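# Remove slotted finished part from fixture, lay it flat

## Task

Lift the completed part, the one that has a milled slot, out of the fixture and set it down lying flat on the table, while both blanks stay clamped in the fixture exactly where they already sit.

## Robot and tools

Robot: two arms, left_arm (the robot's own left, on the +y side; not the left of an image) and right_arm, each with a two-finger parallel gripper. The robot stands at the near edge of the table and faces +x.

World frame (used for all reported positions): origin at table-top height (z = 0) straight above the robot's foot centre; +x forward over the table, +y to the robot's left, +z up. The table top starts near x = +0.15 m and may sit at a slight angle. end_effector_position is in metres and marks the spot between the finger pads, roughly 1 cm short of the tips; end_effector_quat_wxyz is the gripper orientation. Both can be off by a few centimetres, more when the arm reaches far. Gripper axes: fingers point along its +z, and close and open along its y.

Command layout. A row is 14 numbers, each in [-1, 1]: dx, dy, dz, rx, ry, rz, opening for left_arm, then the same seven for right_arm. Always send all 14, even when one arm is idle. dx..rz are an offset, not a pose: they count from that arm's current Hand target, along that Hand target's own axes. Scale: 1.0 equals 0.6 m for dx, dy, dz and 180 degrees for the rotation; rx, ry, rz form a single rotation vector. The opening is absolute, not an offset: +1 fully open (0.094 m), -1 closed. A 0 in the opening slot is a real command (half open), so repeat the current opening for a gripper you want unchanged. Six zeros for an arm re-request its Hand target, which also releases an arm that is stuck pushing on something.

execute_actions(actions, cameras): actions is a list of actions; each action is a list of up to 15 rows, one row per 1/30 s control step; if fewer rows are given, the last one is held to fill 15 steps. Every row in an action is measured from the Hand target at that action's start, not from the previous row, and each new action starts from the updated Hand target, so a repeated offset moves further. An empty actions list just returns the current state and images. cameras picks which images come back: omitted, null or ["all"] for all, [] for none; a wrong name invalidates the call.

move(target, speed, blend, opening_speed, blocking, cameras): drives each gripper in a straight line to a target. target is one 14-number row, or a list of up to 15 rows; every row is an offset from the same starting Hand targets, not chained. speed is path top speed in m/s, 0.002 to 4.3 (default 0.25), one value or one per row; rotation is capped at twice that in rad/s. blend (m) lets a list round its intermediate corners. opening_speed (0.2 or more, scale units per second) makes the fingers change gradually; use a low value for fragile items. A changed opening on a later row is applied only once everything has come to rest there. blocking=false returns after about 0.5 s while the motion continues. Paths do not avoid obstacles or the other arm; faster moves lag and stray more and hit harder. Do not route a gripper close past its own arm's base.

wait(seconds, cameras): 0 to 10 s; arms keep their last command. stop(cameras): brakes a running move. zoom_image(camera, region): enlarges a region [x0, y0, x1, y1] in pixels, at most 504 by 504, from the latest image of cam_head_left, cam_head_right, cam_left_wrist or cam_right_wrist (all 672x504). finished_scene(scene): ends the current scene, given its number; it cannot be reversed, and the goal must stay met with the robot gone.

Controller behaviour: each step, commanded orientation is clipped to within 40 degrees of the measured one. Hand target in a result is the last commanded pose after that clipping; next offsets count from it. Friction and gravity can leave a gripper a centimetre or more short of its target in free air; resend or add the missing offset. Very small commands may not move at all.

Result lines: Hand target, Tool commands, grip_measured (opening on the -1..+1 scale; reads slightly wide when empty and about 0.064 narrower than the part when squeezing a hard one), grip_effort_nm (motor effort, negative closing; not a finger force), Joint positions (last entry is the opening in metres), Joint velocities ('within noise' means at rest), joint torques (include arm weight; entries 3 and 4 wrap at ±28 N m). Action calls also list positions at some steps. A move adds a 'move:' line: done (within 10 mm and 2 degrees), off_target, moving, held or fault, plus limits such as paced or held. Neither done nor off_target tells you about contact. The grip presses at its force limit once commanded about 0.05 below the touch reading (more for small or round items); to release, command well above grip_measured. MOTOR HOT appears at 85 °C; at 100 °C an OVER-TEMPERATURE FAULT drops that arm for 30 to 60 s or more. Holding loads, stretched reach and pushing at unreachable poses heat motors.

Cameras: two fixed head cameras near x 0.3, z 0.65 looking down at the table, and one fisheye camera per wrist; calibration may be slightly off.

Avoid: dropping the part, opening the fingers while it still moves, slamming or hard pushes, letting anything leave the table, disturbing the two clamped blanks, arms pressing each other or one gripper closing on the other's fingers, and any arm stop. Loose objects may occasionally be nudged by something external.

Each tool is called as name([rows], argument=value, ...), one row to a line, values as JSON.

## Session

execute_actions(actions=[])

Scene clock: 0.00 s.
left_arm: end_effector_position=(+0.5230, +0.6795, +0.2709) grip_measured=+1.000 grip_effort_nm=n/a end_effector_quat_wxyz=(+0.177, -0.789, +0.462, +0.364) | right_arm: end_effector_position=(+0.5975, -0.3484, +0.3225) grip_measured=+1.000 grip_effort_nm=n/a end_effector_quat_wxyz=(+0.333, +0.416, +0.749, -0.394)
Joint positions: left_arm=[-1.29 1.669 1.092 -0.199 -0.606 -1.628 0.094] | right_arm=[2.076 1.892 0.76 1.411 1.391 0.136 0.094]
Joint velocities: within noise
Joint torques (N m): no reading
Heat: left arm: hottest shoulder 27 °C; right arm: hottest shoulder 27 °C.
Hand target: left_arm +0.5260, +0.6812, +0.2725; -0.180, +0.789, -0.462, -0.362 | right_arm +0.5947, -0.3489, +0.3224; +0.332, +0.414, +0.749, -0.395
Tool commands: left_gripper/opening=+1.0 right_gripper/opening=+1.0

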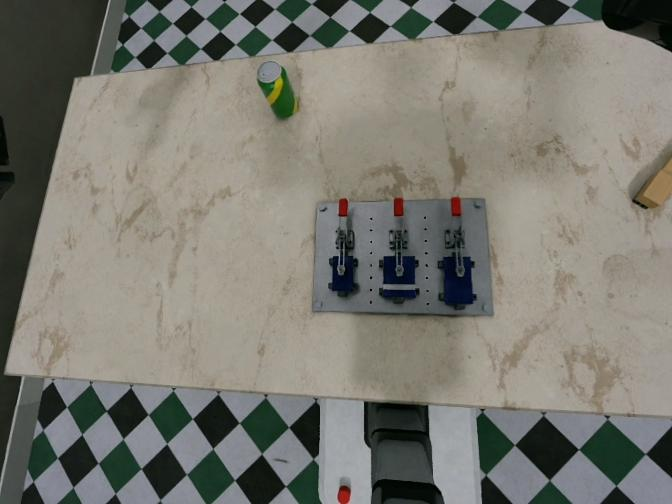

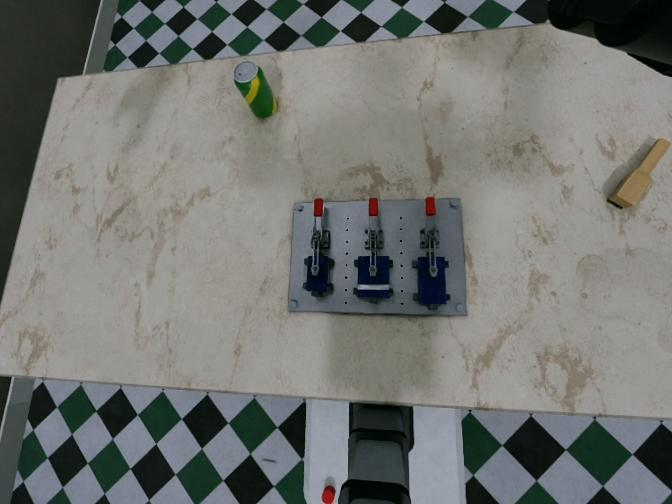

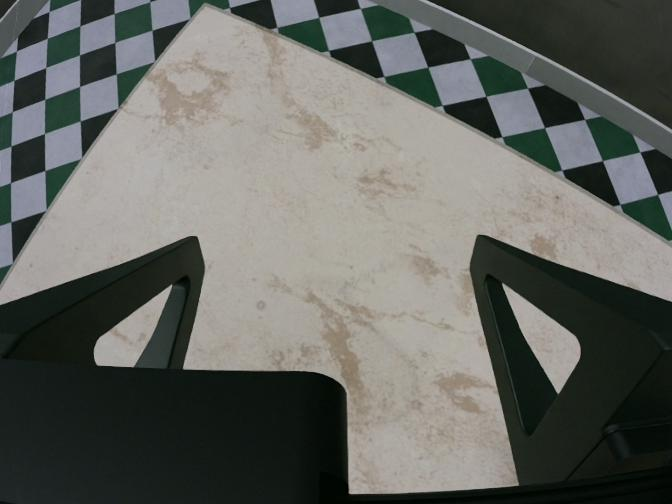

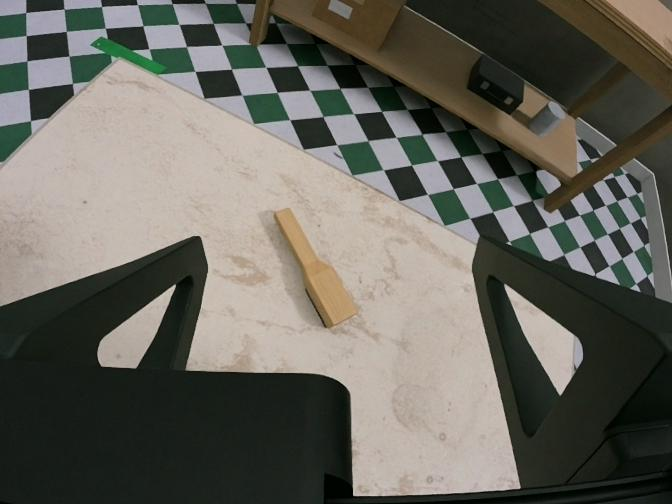

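zoom_image(camera="cam_head_left", region=[306, 190, 506, 330])

zoom_image(camera="cam_head_right", region=[280, 190, 480, 330])

Scaled by 2.520.

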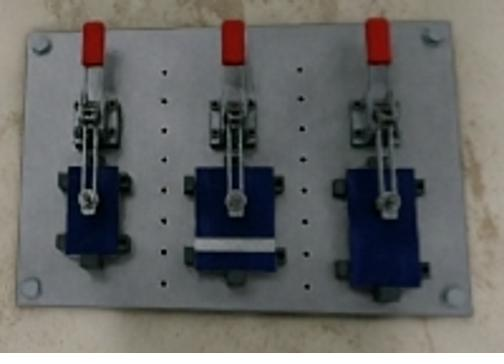

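Scaled by 2.520.

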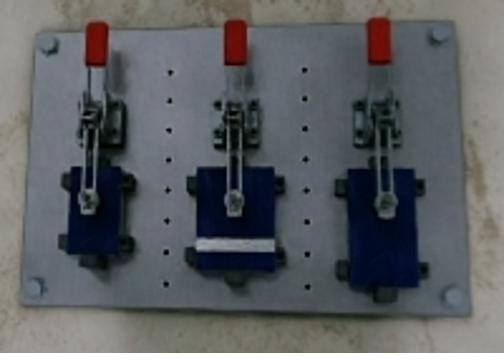

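move(target=[0,0,0,0,0,0,1, 0.3623,-0.0868,-0.3242,-0.0301,0.348,0.1604,1], speed=0.25)

Scene clock: 84.70 s.
left_arm: end_effector_position=(+0.5230, +0.6795, +0.2709) grip_measured=+1.000 grip_effort_nm=-0.002 end_effector_quat_wxyz=(+0.177, -0.789, +0.462, +0.364) | right_arm: end_effector_position=(+0.5926, -0.3448, +0.3180) grip_measured=+1.000 grip_effort_nm=0.051 end_effector_quat_wxyz=(+0.329, +0.420, +0.750, -0.392)
Joint positions: left_arm=[-1.29 1.669 1.092 -0.199 -0.606 -1.628 0.094] | right_arm=[2.079 1.892 0.758 1.346 1.394 0.204 0.094]
Joint velocities: within noise
Joint torques (N m): left_arm=[3.49 -19.14 0.95 0.2 -0.63 0] | right_arm=[1.67 -12.45 -2.11 1.92 0.34 -0.18]
Heat: left arm: hottest shoulder 30 °C; right arm: hottest shoulder 29 °C.
Hand target: left_arm +0.5260, +0.6812, +0.2725; -0.180, +0.789, -0.462, -0.362 | right_arm +0.5941, -0.3467, +0.3189; +0.330, +0.419, +0.749, -0.394 (not the last commanded pose)
Off the commanded pose: left_arm 0.004 m, 0 deg | right_arm 0.291 m, 68 deg.
move: held (right_arm; a check stopped the path); limits=held
pose unreachable (right arm): on one or more control steps of this call, first in action 0 (counted from 0), this arm could not follow its commanded pose, so it was not sent that pose on those steps. It may still have moved: this result reports where it is.
cause: moving toward the commanded pose would bring two parts of the arm too close to each other (its wrist (the part past joint 4) and its wrist camera, with joints 5 (wrist yaw) and 6 (wrist roll) between them).
camera_calibration:
cam_right_wrist: T_world_to_cam=[[-0.889362, -0.331562, 0.314804, 0.312523], [-0.43797, 0.815438, -0.378474, 0.663833], [-0.131216, -0.474475, -0.870434, 0.31699], [0, 0, 0, 1]] pos_world=[0.610279, -0.287291, 0.428779]

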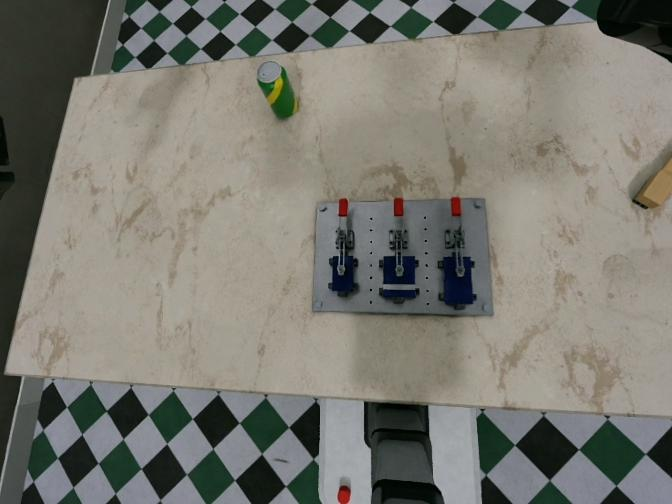

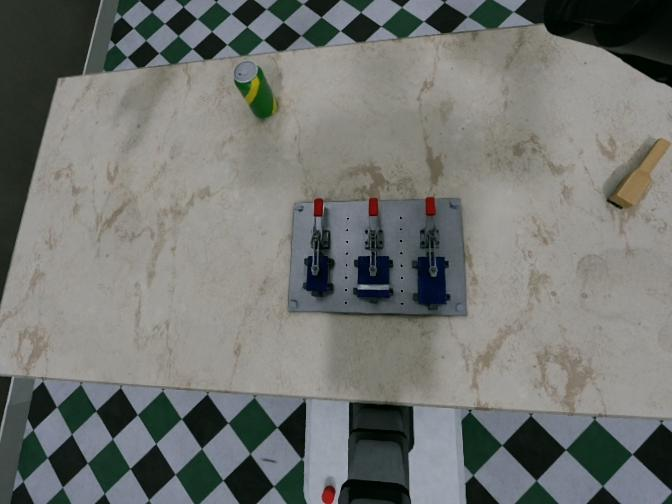

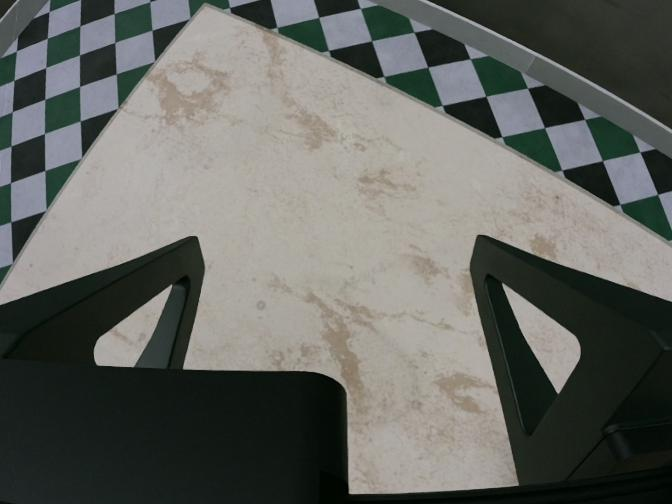

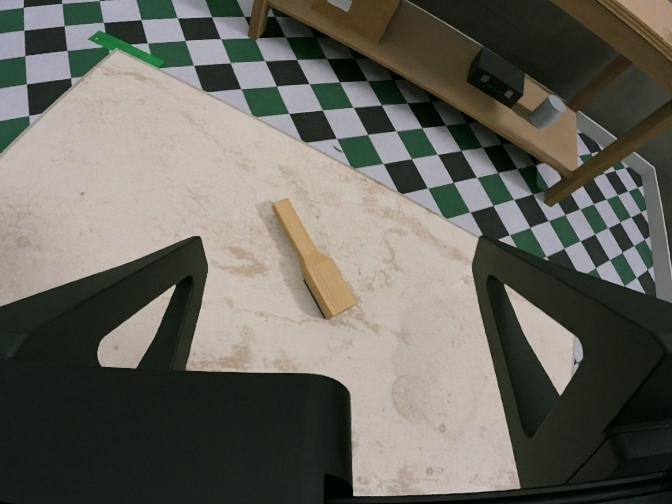

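move(target=[0.258,0.3927,-0.3187,0.0204,0.2648,0,1, 0.095,-0.0897,-0.2835,0,0,0,1], speed=0.25)

Scene clock: 176.23 s.
left_arm: end_effector_position=(+0.4796, +0.5201, +0.2804) grip_measured=+1.000 grip_effort_nm=-0.007 end_effector_quat_wxyz=(+0.087, -0.842, +0.496, +0.196) | right_arm: end_effector_position=(+0.5657, -0.2942, +0.3384) grip_measured=+1.000 grip_effort_nm=0.056 end_effector_quat_wxyz=(+0.323, +0.436, +0.746, -0.387)
Joint positions: left_arm=[-1.432 1.494 0.701 0.031 -0.31 -1.702 0.094] | right_arm=[2.209 1.94 0.729 1.494 1.526 0.158 0.094]
Joint velocities: within noise
Joint torques (N m): left_arm=[0.73 -17.03 -2.29 0.53 -0.3 -0.1] | right_arm=[1.9 -11.81 -2.17 1.4 0.21 -0.08]
Heat: left arm: hottest shoulder 31 °C; right arm: hottest shoulder 29 °C.
Hand target: left_arm +0.4875, +0.5157, +0.2857; -0.093, +0.844, -0.495, -0.184 (not the last commanded pose) | right_arm +0.5680, -0.3009, +0.3377; +0.324, +0.438, +0.742, -0.391 (not the last commanded pose)
Off the commanded pose: left_arm 0.173 m, 25 deg | right_arm 0.125 m, 2 deg.
move: held (right_arm; a check stopped the path), off_target (left_arm; braked when a check withheld steps of right_arm); limits=held
pose unreachable (right arm): on one or more control steps of this call, first in action 0 (counted from 0), this arm could not follow its commanded pose, so it was not sent that pose on those steps. It may still have moved: this result reports where it is.
cause: moving toward the commanded pose would bring two parts of the arm too close to each other (its wrist (the part past joint 4) and its wrist camera, with joints 5 (wrist yaw) and 6 (wrist roll) between them).
camera_calibration:
cam_left_wrist: T_world_to_cam=[[0.862605, 0.503652, -0.0474181, -0.663861], [0.502514, -0.842302, 0.194952, 0.147884], [0.0582474, -0.191995, -0.979666, 0.469894], [0, 0, 0, 1]] pos_world=[0.470965, 0.549135, 0.40003]
cam_right_wrist: T_world_to_cam=[[-0.902485, -0.311597, 0.297369, 0.318241], [-0.409416, 0.835038, -0.367545, 0.604481], [-0.133789, -0.453452, -0.881182, 0.366426], [0, 0, 0, 1]] pos_world=[0.583716, -0.239445, 0.450427]

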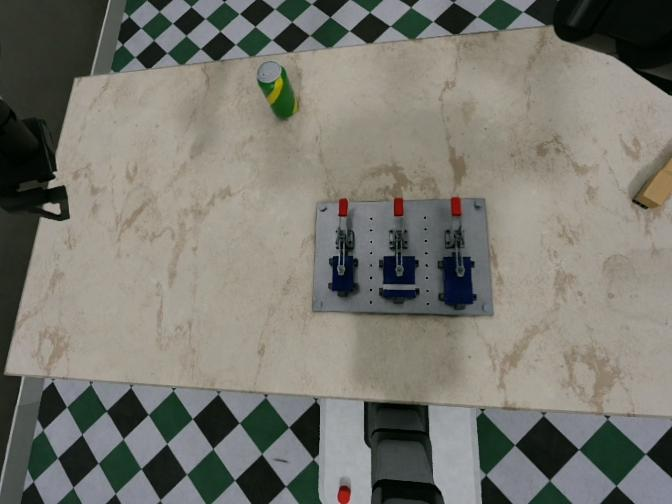

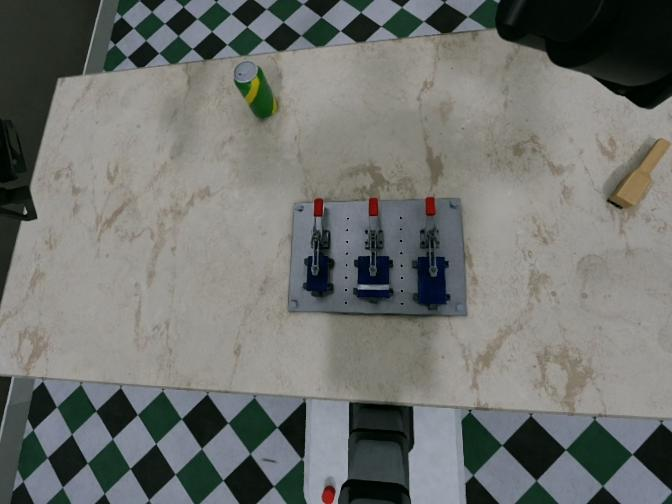

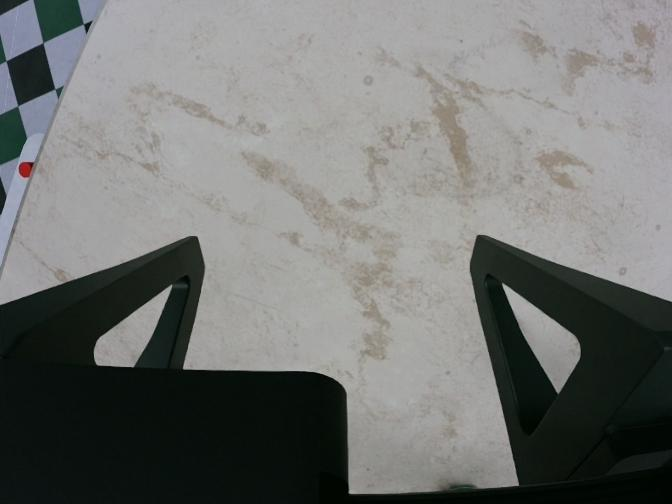

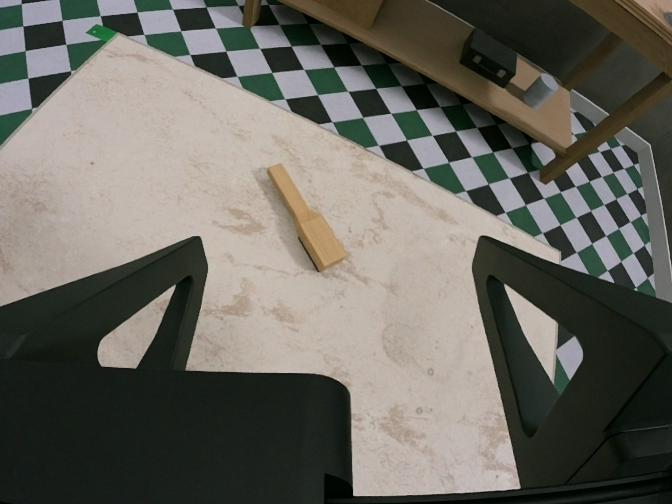

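move(target=[0.4292,0.3987,-0.2038,0.0094,0.1321,0.005,1, 0,0,0,0,0,0,1], speed=0.25)

Scene clock: 243.30 s.
left_arm: end_effector_position=(+0.4312, +0.1557, +0.2964) grip_measured=+1.000 grip_effort_nm=-0.007 end_effector_quat_wxyz=(+0.005, -0.829, +0.558, -0.040) | right_arm: end_effector_position=(+0.5657, -0.2942, +0.3384) grip_measured=+1.000 grip_effort_nm=0.056 end_effector_quat_wxyz=(+0.323, +0.436, +0.746, -0.387)
Joint positions: left_arm=[-2.273 1.812 0.451 0.662 -0.512 -2.085 0.094] | right_arm=[2.209 1.94 0.729 1.494 1.526 0.158 0.094]
Joint velocities: within noise
Joint torques (N m): left_arm=[-5.42 -9.52 -5.33 0.76 -0.21 -0.08] | right_arm=[1.9 -11.93 -2.21 1.39 0.21 -0.08]
Heat: left arm: hottest shoulder 29 °C; right arm: hottest shoulder 28 °C.
Hand target: left_arm +0.4204, +0.1501, +0.2996; +0.000, +0.859, -0.512, +0.000 | right_arm +0.5680, -0.3009, +0.3377; +0.324, +0.438, +0.742, -0.391
Off the commanded pose: left_arm 0.013 m, 8 deg | right_arm 0.007 m, 1 deg.
joint sent to its limit (left arm) — joint 6 (wrist roll), lower limit. The joint targets are off in orientation, not in position.
move: off_target (left_arm)
camera_calibration:
cam_left_wrist: T_world_to_cam=[[0.921168, 0.386202, 0.0479382, -0.473061], [0.270577, -0.724122, 0.634378, -0.186562], [0.279711, -0.571397, -0.771535, 0.32031], [0, 0, 0, 1]] pos_world=[0.396654, 0.230628, 0.388159]
cam_right_wrist: T_world_to_cam=[[-0.902485, -0.311597, 0.297369, 0.318241], [-0.409416, 0.835038, -0.367545, 0.604481], [-0.133789, -0.453452, -0.881182, 0.366426], [0, 0, 0, 1]] pos_world=[0.583716, -0.239445, 0.450427]

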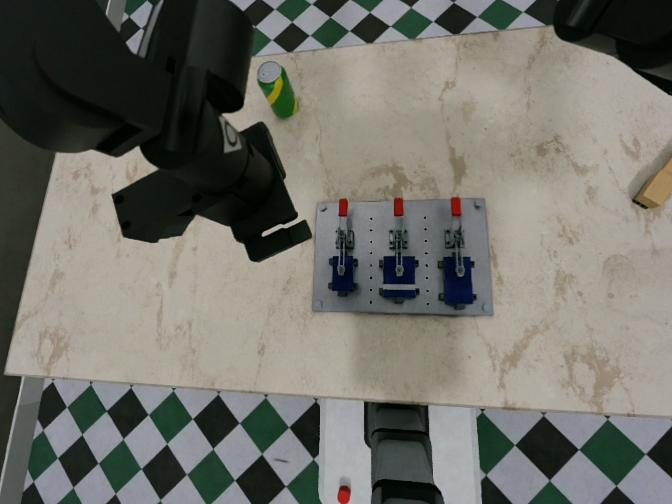

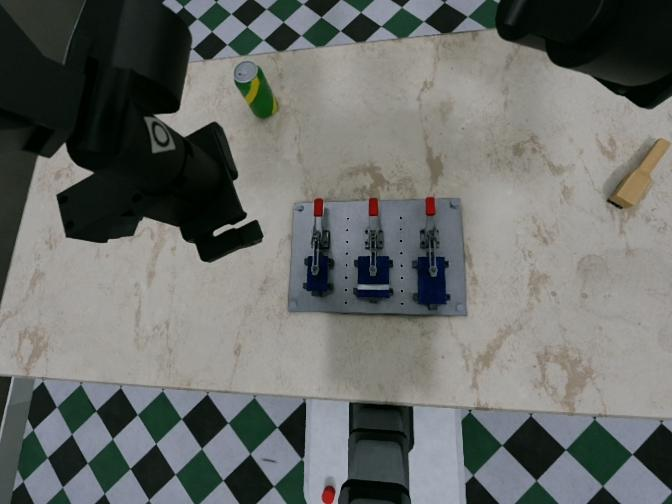

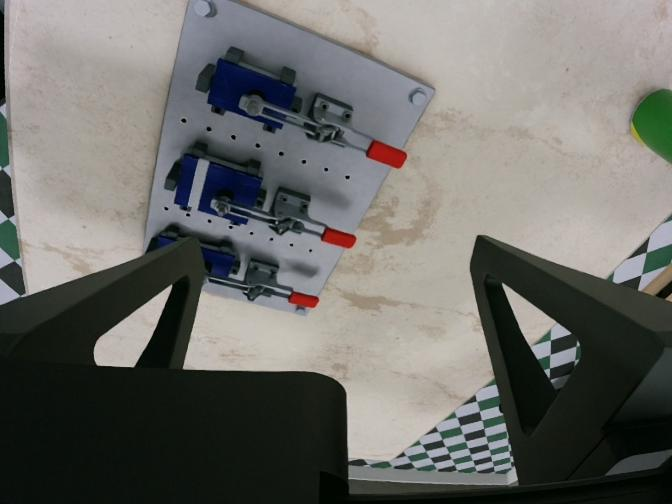

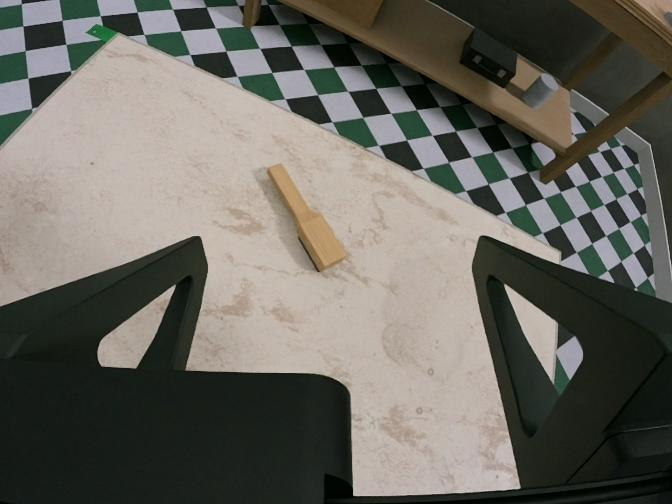

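zoom_image(camera="cam_left_wrist", region=[140, 0, 440, 320])

Scaled by 1.575 from the camera's 672x504 image, which has a finer 960x720 frame.

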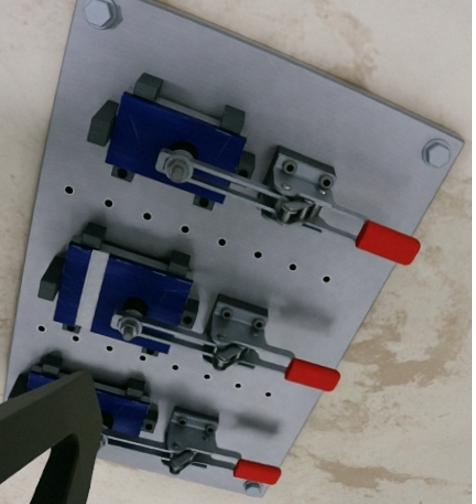

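move([
  [0,0,0,0,0,0,1, 0.0505,-0.2488,-0.0103,0.0592,0.3482,0.2947,1],
  [0.2437,0.0749,0,0,0,-0.3422,1, 0.0505,-0.2488,-0.0103,0.0592,0.3482,0.2947,1],
], speed=0.3)

Scene clock: 408.67 s.
left_arm: end_effector_position=(+0.4312, +0.1554, +0.2965) grip_measured=+1.000 grip_effort_nm=-0.002 end_effector_quat_wxyz=(+0.005, -0.829, +0.558, -0.041) | right_arm: end_effector_position=(+0.5657, -0.2942, +0.3384) grip_measured=+1.000 grip_effort_nm=0.051 end_effector_quat_wxyz=(+0.323, +0.436, +0.746, -0.387)
Joint positions: left_arm=[-2.273 1.812 0.451 0.663 -0.512 -2.085 0.094] | right_arm=[2.209 1.94 0.729 1.494 1.526 0.158 0.094]
Joint velocities: within noise
Joint torques (N m): left_arm=[-5.36 -9.58 -5.34 0.81 -0.2 -0.08] | right_arm=[2.9 -11.46 -2.45 1.47 0.32 -0.06]
Heat: left arm: hottest shoulder 27 °C; right arm: hottest shoulder 28 °C.
Hand target: left_arm +0.4206, +0.1508, +0.2994; +0.002, +0.826, -0.562, +0.038 (not the last commanded pose) | right_arm +0.5657, -0.2942, +0.3384; +0.323, +0.436, +0.746, -0.387 (not the last commanded pose)
Off the commanded pose: left_arm 0.157 m, 68 deg | right_arm 0.152 m, 83 deg.
joint sent to its limit (left arm) — joint 6 (wrist roll), lower limit.
move: held (right_arm; a check stopped the path), off_target (left_arm; braked when a check withheld steps of right_arm); path passed 0 of 2 targets; limits=held
pose unreachable (right arm): on one or more control steps of this call, first in action 0 (counted from 0), this arm could not follow its commanded pose, so it was not sent that pose on those steps. It may still have moved: this result reports where it is.
cause: moving toward the commanded pose would bring two parts of the arm too close to each other (its wrist (the part past joint 4) and its wrist camera, with joints 5 (wrist yaw) and 6 (wrist roll) between them).
camera_calibration:
cam_left_wrist: T_world_to_cam=[[0.921094, 0.386327, 0.0483421, -0.473145], [0.270292, -0.723874, 0.634783, -0.186872], [0.280227, -0.571628, -0.771177, 0.319983], [0, 0, 0, 1]] pos_world=[0.396654, 0.230428, 0.38826]
cam_right_wrist: T_world_to_cam=[[-0.902485, -0.311597, 0.297369, 0.318241], [-0.409416, 0.835038, -0.367545, 0.604481], [-0.133789, -0.453452, -0.881182, 0.366426], [0, 0, 0, 1]] pos_world=[0.583716, -0.239445, 0.450427]

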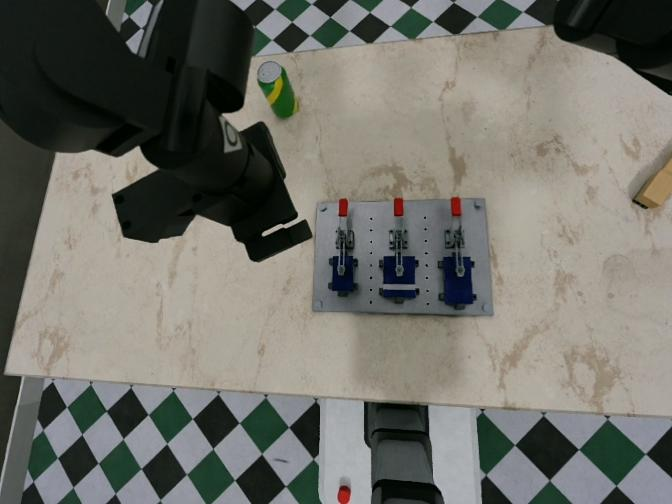

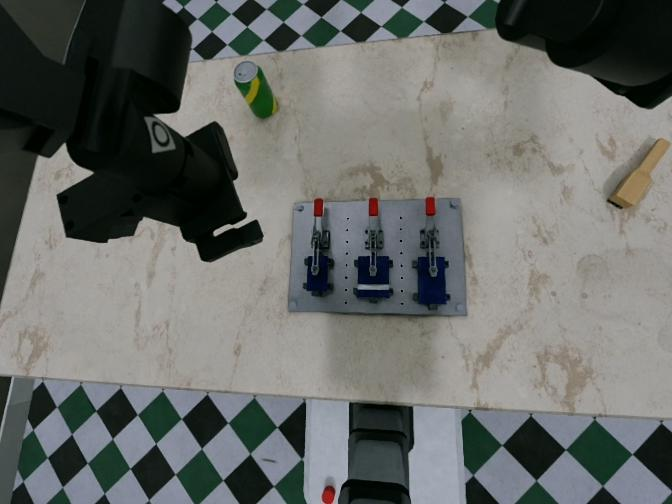

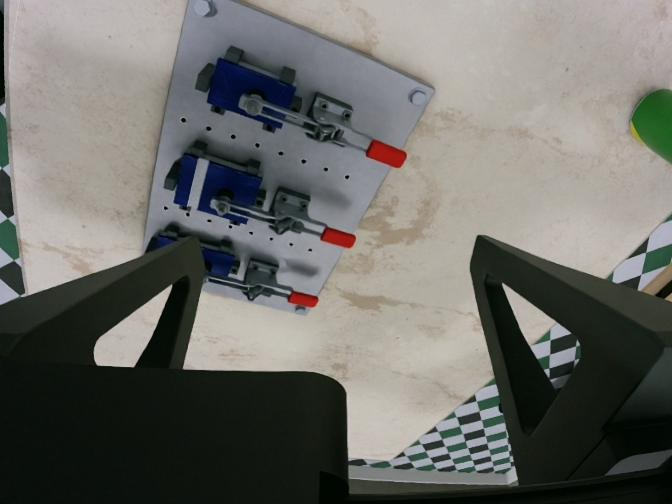

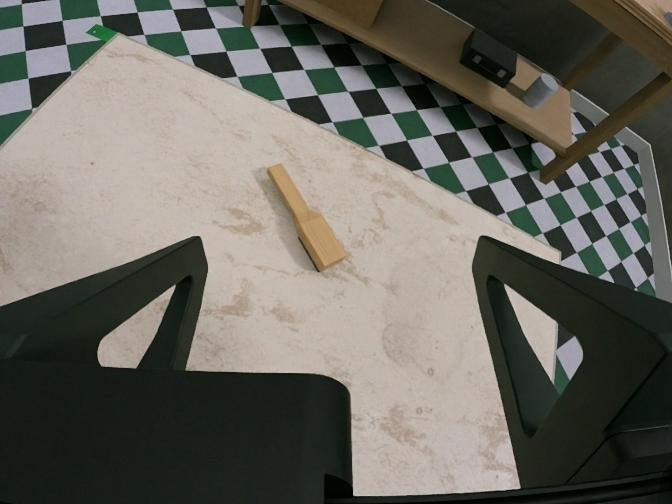

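move([
  [0,0,0,0,0,0,1, 0.0455,-0.2485,0.0005,-0.2696,0.225,-0.3037,1],
  [0.2328,0.0933,0.0115,-0.0285,-0.0012,0.6194,1, 0.0455,-0.2485,0.0005,-0.2696,0.225,-0.3037,1],
], speed=0.3)

Scene clock: 449.80 s.
left_arm: end_effector_position=(+0.4272, +0.0093, +0.2973) grip_measured=+1.000 grip_effort_nm=-0.017 end_effector_quat_wxyz=(+0.002, -0.017, +1.000, +0.003) | right_arm: end_effector_position=(+0.4228, -0.3276, +0.3576) grip_measured=+1.000 grip_effort_nm=0.051 end_effector_quat_wxyz=(-0.003, -0.002, -1.000, -0.003)
Joint positions: left_arm=[-2.592 1.985 0.776 0.235 -0.751 -0.515 0.094] | right_arm=[1.774 1.26 0.234 0.366 0.155 -0.174 0.094]
Joint velocities: within noise
Joint torques (N m): left_arm=[-9.17 -10.75 -0.95 0.06 -0.21 0.11] | right_arm=[-2.49 -9 -3.29 0.16 -0.06 -0.21]
Heat: left arm: hottest shoulder 27 °C; right arm: hottest shoulder 28 °C.
Hand target: left_arm +0.4202, +0.0001, +0.2993; +0.000, +0.000, +1.000, +0.000 | right_arm +0.4203, -0.3315, +0.3598; +0.000, +0.000, +1.000, +0.000
Off the commanded pose: left_arm 0.012 m, 2 deg | right_arm 0.005 m, 0 deg.
move: off_target (left_arm)
camera_calibration:
cam_left_wrist: T_world_to_cam=[[0.0446111, -0.998941, -0.011241, -0.00795559], [-0.81159, -0.0428009, 0.582657, 0.179281], [-0.582522, -0.0168699, -0.81264, 0.613898], [0, 0, 0, 1]] pos_world=[0.503466, 0.0100826, 0.394329]
cam_right_wrist: T_world_to_cam=[[-0.00582902, -0.999974, 0.00435704, -0.326745], [-0.80669, 0.00727711, 0.59093, 0.134895], [-0.590946, -0.000070232, -0.806711, 0.66433], [0, 0, 0, 1]] pos_world=[0.499497, -0.327672, 0.457632]

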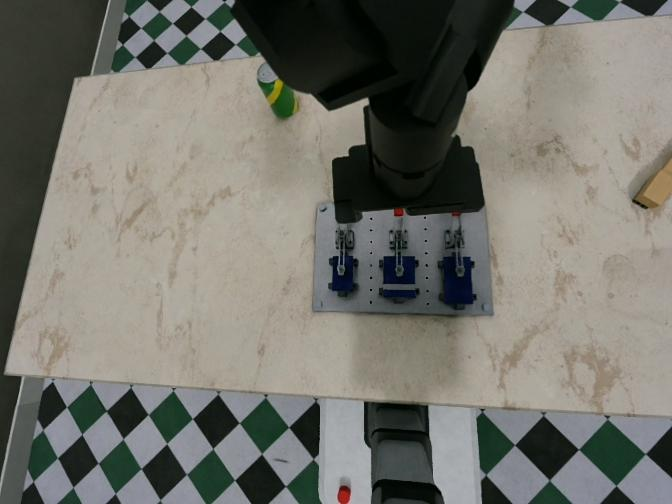

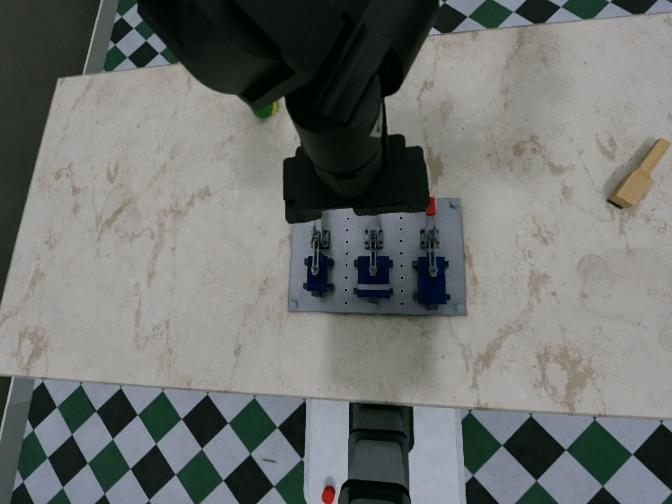

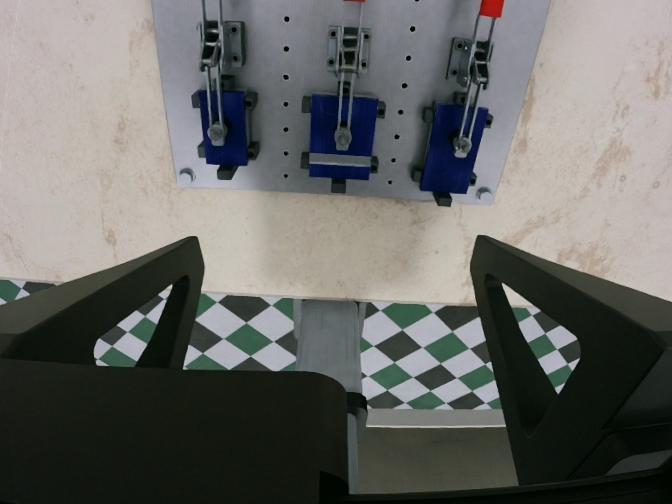

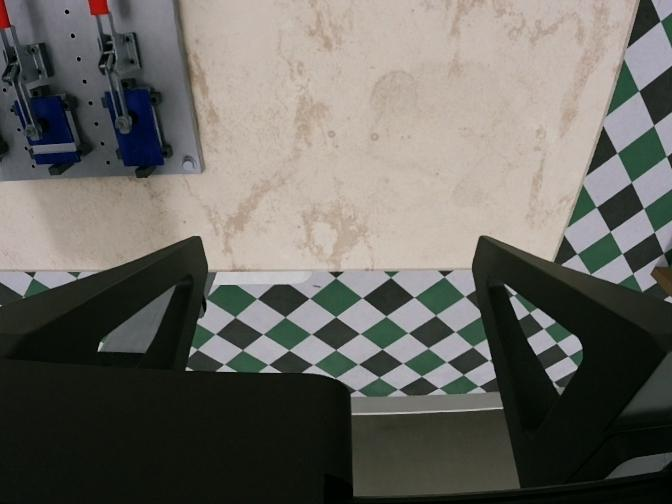

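zoom_image(camera="cam_left_wrist", region=[150, 0, 560, 220])

zoom_image(camera="cam_right_wrist", region=[0, 0, 220, 200])

Scaled by 1.229 from the camera's 672x504 image, which has a finer 960x720 frame.

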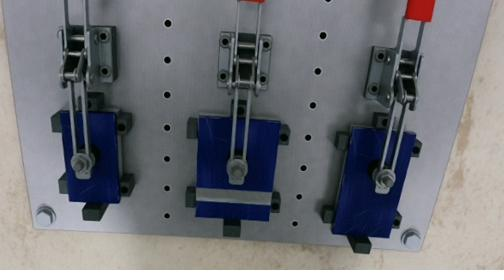

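Scaled by 2.291 from the camera's 672x504 image, which has a finer 960x720 frame.

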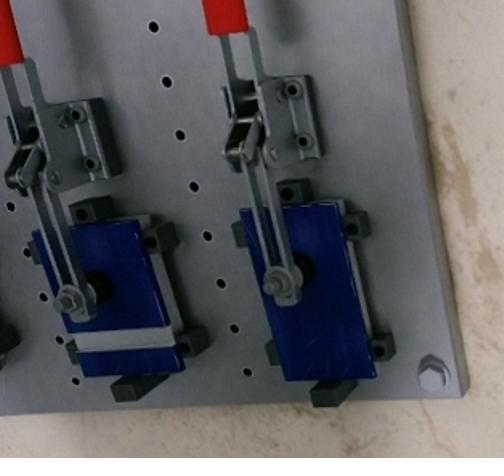

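move(target=[-0.133,-0.015,0.083,0,0,0,0.3, 0,0,0,0,0,0,1], speed=0.25)

Scene clock: 483.47 s.
left_arm: end_effector_position=(+0.5036, -0.0107, +0.2559) grip_measured=+0.302 grip_effort_nm=-0.120 end_effector_quat_wxyz=(+0.006, -0.007, +1.000, -0.004) | right_arm: end_effector_position=(+0.4228, -0.3276, +0.3576) grip_measured=+1.000 grip_effort_nm=0.056 end_effector_quat_wxyz=(-0.003, -0.002, -1.000, -0.003)
Joint positions: left_arm=[-2.505 2.01 0.977 0.139 -0.689 -0.391 0.061] | right_arm=[1.774 1.26 0.234 0.366 0.155 -0.174 0.094]
Joint velocities: within noise
Joint torques (N m): left_arm=[-7.71 -12.51 -0.1 0.12 0.06 0.13] | right_arm=[-2.49 -9 -3.3 0.14 -0.06 -0.2]
Heat: left arm: hottest shoulder 27 °C; right arm: hottest shoulder 29 °C.
Hand target: left_arm +0.4998, -0.0088, +0.2494; +0.000, +0.000, +1.000, +0.000 | right_arm +0.4203, -0.3315, +0.3598; +0.000, +0.000, +1.000, +0.000
Off the commanded pose: left_arm 0.008 m, 1 deg | right_arm 0.005 m, 0 deg.
move: done
camera_calibration:
cam_left_wrist: T_world_to_cam=[[0.0249553, -0.999681, 0.00396359, -0.0257849], [-0.817011, -0.0181101, 0.576338, 0.26915], [-0.576082, -0.017621, -0.817202, 0.622326], [0, 0, 0, 1]] pos_world=[0.579053, -0.00993631, 0.353547]
cam_right_wrist: T_world_to_cam=[[-0.0054103, -0.999976, 0.00442518, -0.326986], [-0.806694, 0.00697959, 0.590928, 0.134801], [-0.590944, -0.00037267, -0.806712, 0.66423], [0, 0, 0, 1]] pos_world=[0.499497, -0.327671, 0.457632]

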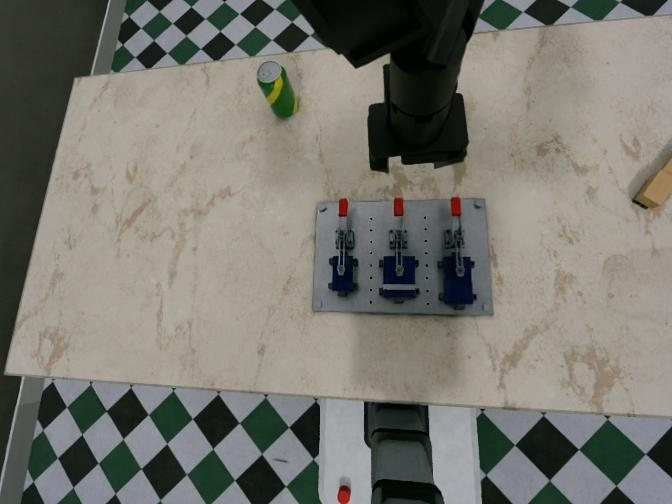

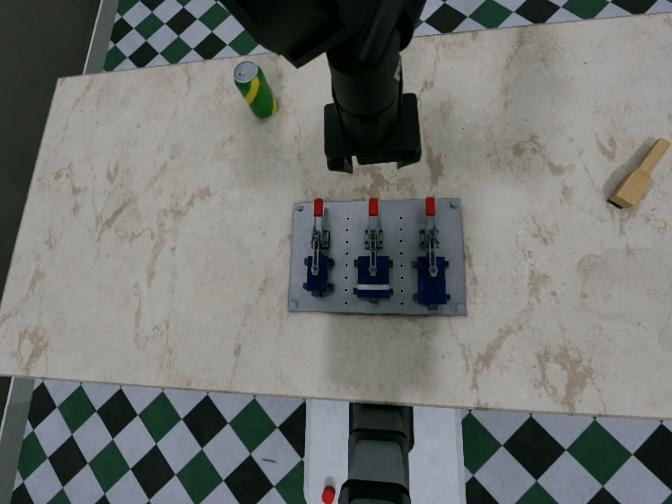

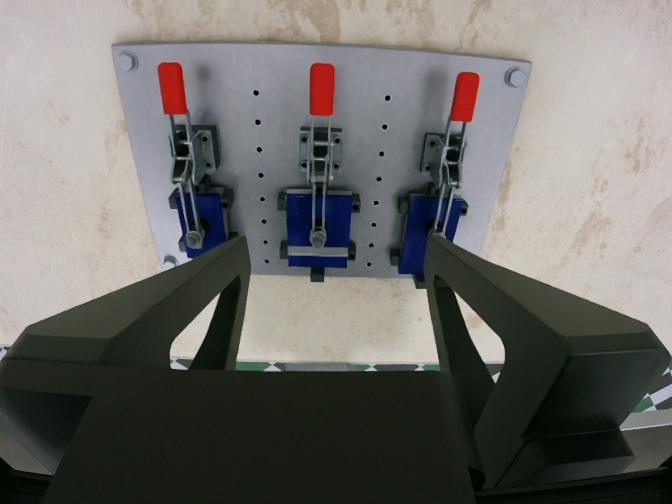

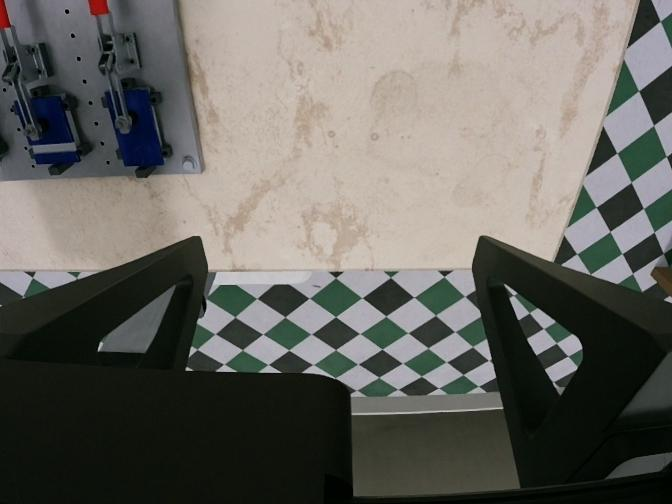

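zoom_image(camera="cam_left_wrist", region=[270, 50, 380, 290])

Scaled by 2.100 from the camera's 672x504 image, which has a finer 960x720 frame.

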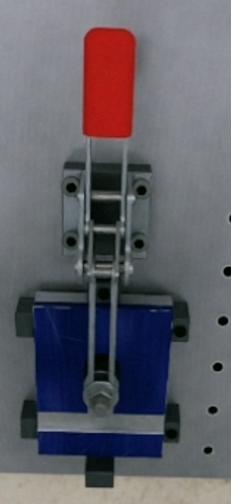

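move(target=[-0.0133,0.02,0.2417,0,0,0,-0.1, 0,0,0,0,0,0,1], speed=0.2, cameras=["cam_left_wrist","cam_right_wrist","cam_head_left"])

Scene clock: 539.03 s.
left_arm: end_effector_position=(+0.5099, -0.0013, +0.1120) grip_measured=-0.098 grip_effort_nm=-0.110 end_effector_quat_wxyz=(+0.000, -0.001, +1.000, -0.003) | right_arm: end_effector_position=(+0.4228, -0.3276, +0.3576) grip_measured=+1.000 grip_effort_nm=0.056 end_effector_quat_wxyz=(-0.003, -0.002, -1.000, -0.003)
Joint positions: left_arm=[-2.325 2.302 1.239 0.254 -0.569 -0.219 0.042] | right_arm=[1.774 1.26 0.234 0.366 0.155 -0.174 0.094]
Joint velocities: within noise
Joint torques (N m): left_arm=[-7.65 -13.45 -1.28 0.77 0.08 0.09] | right_arm=[-2.43 -9.05 -3.29 0.14 -0.06 -0.2]
Heat: left arm: hottest shoulder 28 °C; right arm: hottest shoulder 29 °C.
Hand target: left_arm +0.5078, +0.0031, +0.1045; +0.000, +0.000, +1.000, +0.000 | right_arm +0.4203, -0.3315, +0.3598; +0.000, +0.000, +1.000, +0.000
Off the commanded pose: left_arm 0.009 m, 0 deg | right_arm 0.005 m, 0 deg.
move: done
camera_calibration:
cam_left_wrist: T_world_to_cam=[[0.012732, -0.999918, 0.00158714, -0.00943923], [-0.810704, -0.00939356, 0.585381, 0.353298], [-0.585318, -0.00873975, -0.810757, 0.512532], [0, 0, 0, 1]] pos_world=[0.586534, -0.00164032, 0.20874]
cam_right_wrist: T_world_to_cam=[[-0.0054103, -0.999976, 0.00442518, -0.326986], [-0.806694, 0.00697959, 0.590928, 0.134801], [-0.590944, -0.00037267, -0.806712, 0.66423], [0, 0, 0, 1]] pos_world=[0.499497, -0.327671, 0.457632]
Images, in order (width x height): cam_head_left 672x504, cam_left_wrist 672x504, cam_right_wrist 672x504.

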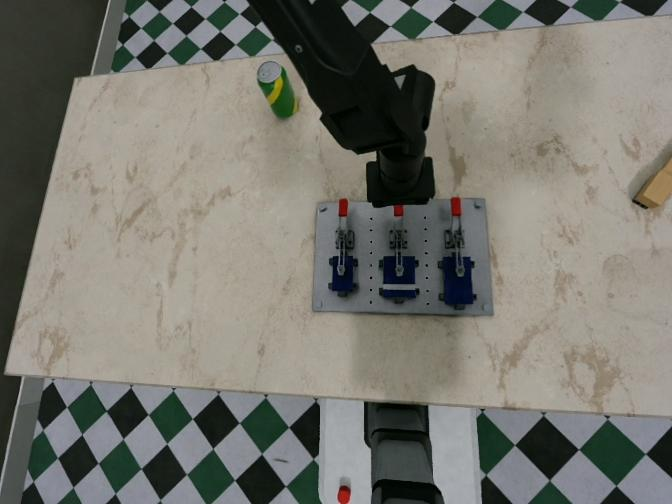

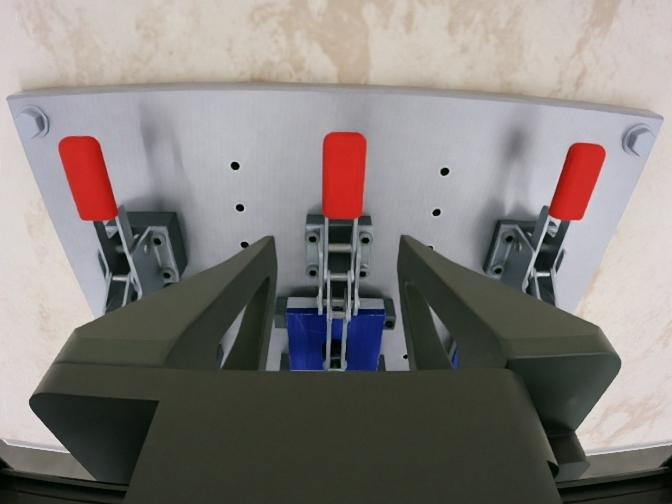

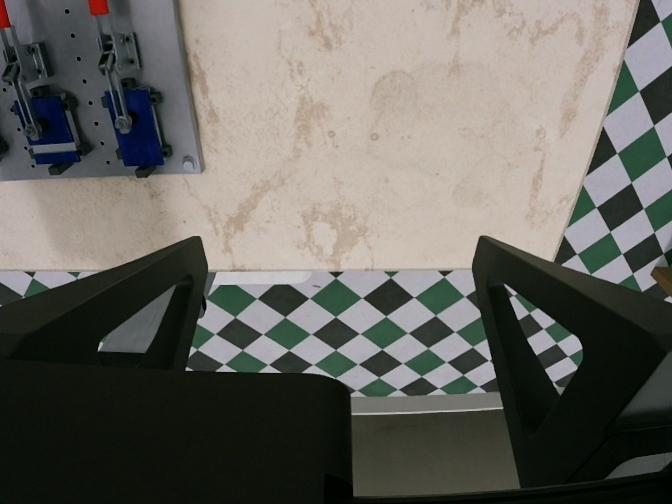

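move([
  [-0.0067,-0.005,0.1,0,0,0,-0.1, 0,0,0,0,0,0,1],
  [-0.0067,-0.005,0.1,0,0,0,-0.8, 0,0,0,0,0,0,1],
], speed=0.12, opening_speed=1.0, cameras=["cam_left_wrist","cam_head_left"])

Scene clock: 555.67 s.
left_arm: end_effector_position=(+0.5168, -0.0063, +0.0522) grip_measured=-0.642 grip_effort_nm=-1.033 end_effector_quat_wxyz=(+0.005, +0.003, +1.000, -0.004) | right_arm: end_effector_position=(+0.4228, -0.3276, +0.3576) grip_measured=+1.000 grip_effort_nm=0.056 end_effector_quat_wxyz=(-0.003, -0.001, -1.000, -0.003)
Joint positions: left_arm=[-2.276 2.433 1.403 0.255 -0.534 -0.164 0.017] | right_arm=[1.774 1.26 0.234 0.366 0.155 -0.175 0.094]
Joint velocities: within noise
Joint torques (N m): left_arm=[-7.53 -13.51 -1.22 0.31 0.09 -0.02] | right_arm=[-2.49 -9 -3.29 0.13 -0.05 -0.2]
Heat: left arm: hottest shoulder 27 °C; right arm: hottest shoulder 29 °C.
Hand target: left_arm +0.5119, +0.0001, +0.0445; +0.000, +0.000, +1.000, +0.000 | right_arm +0.4203, -0.3315, +0.3598; +0.000, +0.000, +1.000, +0.000
Off the commanded pose: left_arm 0.011 m, 1 deg | right_arm 0.005 m, 0 deg.
move: off_target (left_arm); target 2's new opening was sent with left_arm's hand 0.011 m and 1 deg from that target
camera_calibration:
cam_left_wrist: T_world_to_cam=[[0.00470968, -0.999981, 0.00408778, -0.0104475], [-0.816736, -0.0014879, 0.57701, 0.397446], [-0.576992, -0.00605617, -0.816727, 0.464089], [0, 0, 0, 1]] pos_world=[0.592434, -0.00704538, 0.149747]
Images, in order (width x height): cam_head_left 672x504, cam_left_wrist 672x504.

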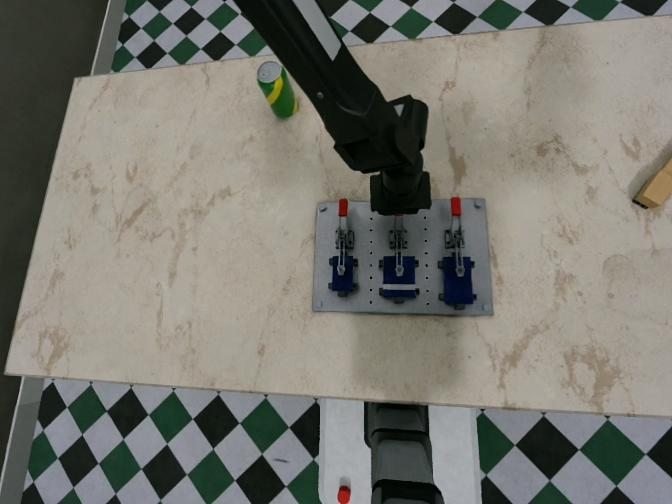

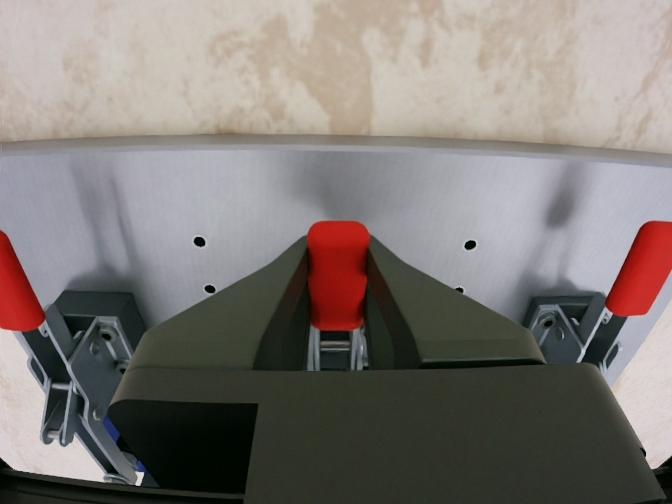

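move(target=[0,0,-0.0417,0,0,0,-0.8, 0,0,0,0,0,0,1], speed=0.08, cameras=["cam_left_wrist","cam_head_left"])

Scene clock: 574.87 s.
left_arm: end_effector_position=(+0.5157, -0.0053, +0.0526) grip_measured=-0.642 grip_effort_nm=-1.038 end_effector_quat_wxyz=(+0.005, +0.004, +1.000, -0.003) | right_arm: end_effector_position=(+0.4228, -0.3276, +0.3576) grip_measured=+1.000 grip_effort_nm=0.051 end_effector_quat_wxyz=(-0.003, -0.001, -1.000, -0.003)
Joint positions: left_arm=[-2.276 2.432 1.4 0.255 -0.537 -0.163 0.017] | right_arm=[1.774 1.26 0.234 0.366 0.155 -0.175 0.094]
Joint velocities: within noise
Joint torques (N m): left_arm=[-9.05 -17.79 -6.48 0.36 -0.43 -0.2] | right_arm=[-2.49 -9.05 -3.3 0.14 -0.06 -0.19]
Heat: left arm: hottest shoulder 27 °C; right arm: hottest shoulder 29 °C.
Hand target: left_arm +0.5119, +0.0001, +0.0695; +0.000, +0.000, +1.000, +0.000 | right_arm +0.4203, -0.3315, +0.3598; +0.000, +0.000, +1.000, +0.000
Off the commanded pose: left_arm 0.018 m, 1 deg | right_arm 0.005 m, 0 deg.
move: off_target (left_arm)
camera_calibration:
cam_left_wrist: T_world_to_cam=[[0.00319861, -0.999995, 0.000741748, -0.00854686], [-0.815904, -0.0021809, 0.578183, 0.395785], [-0.578178, -0.00245458, -0.815907, 0.464358], [0, 0, 0, 1]] pos_world=[0.591431, -0.00654384, 0.150043]
Images, in order (width x height): cam_head_left 672x504, cam_left_wrist 672x504.

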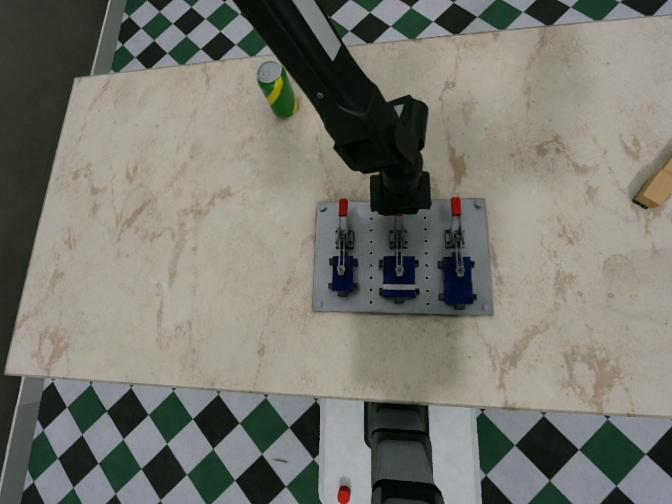

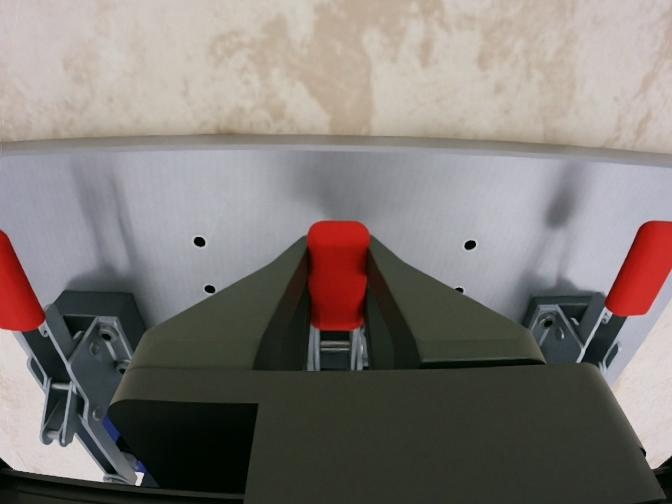

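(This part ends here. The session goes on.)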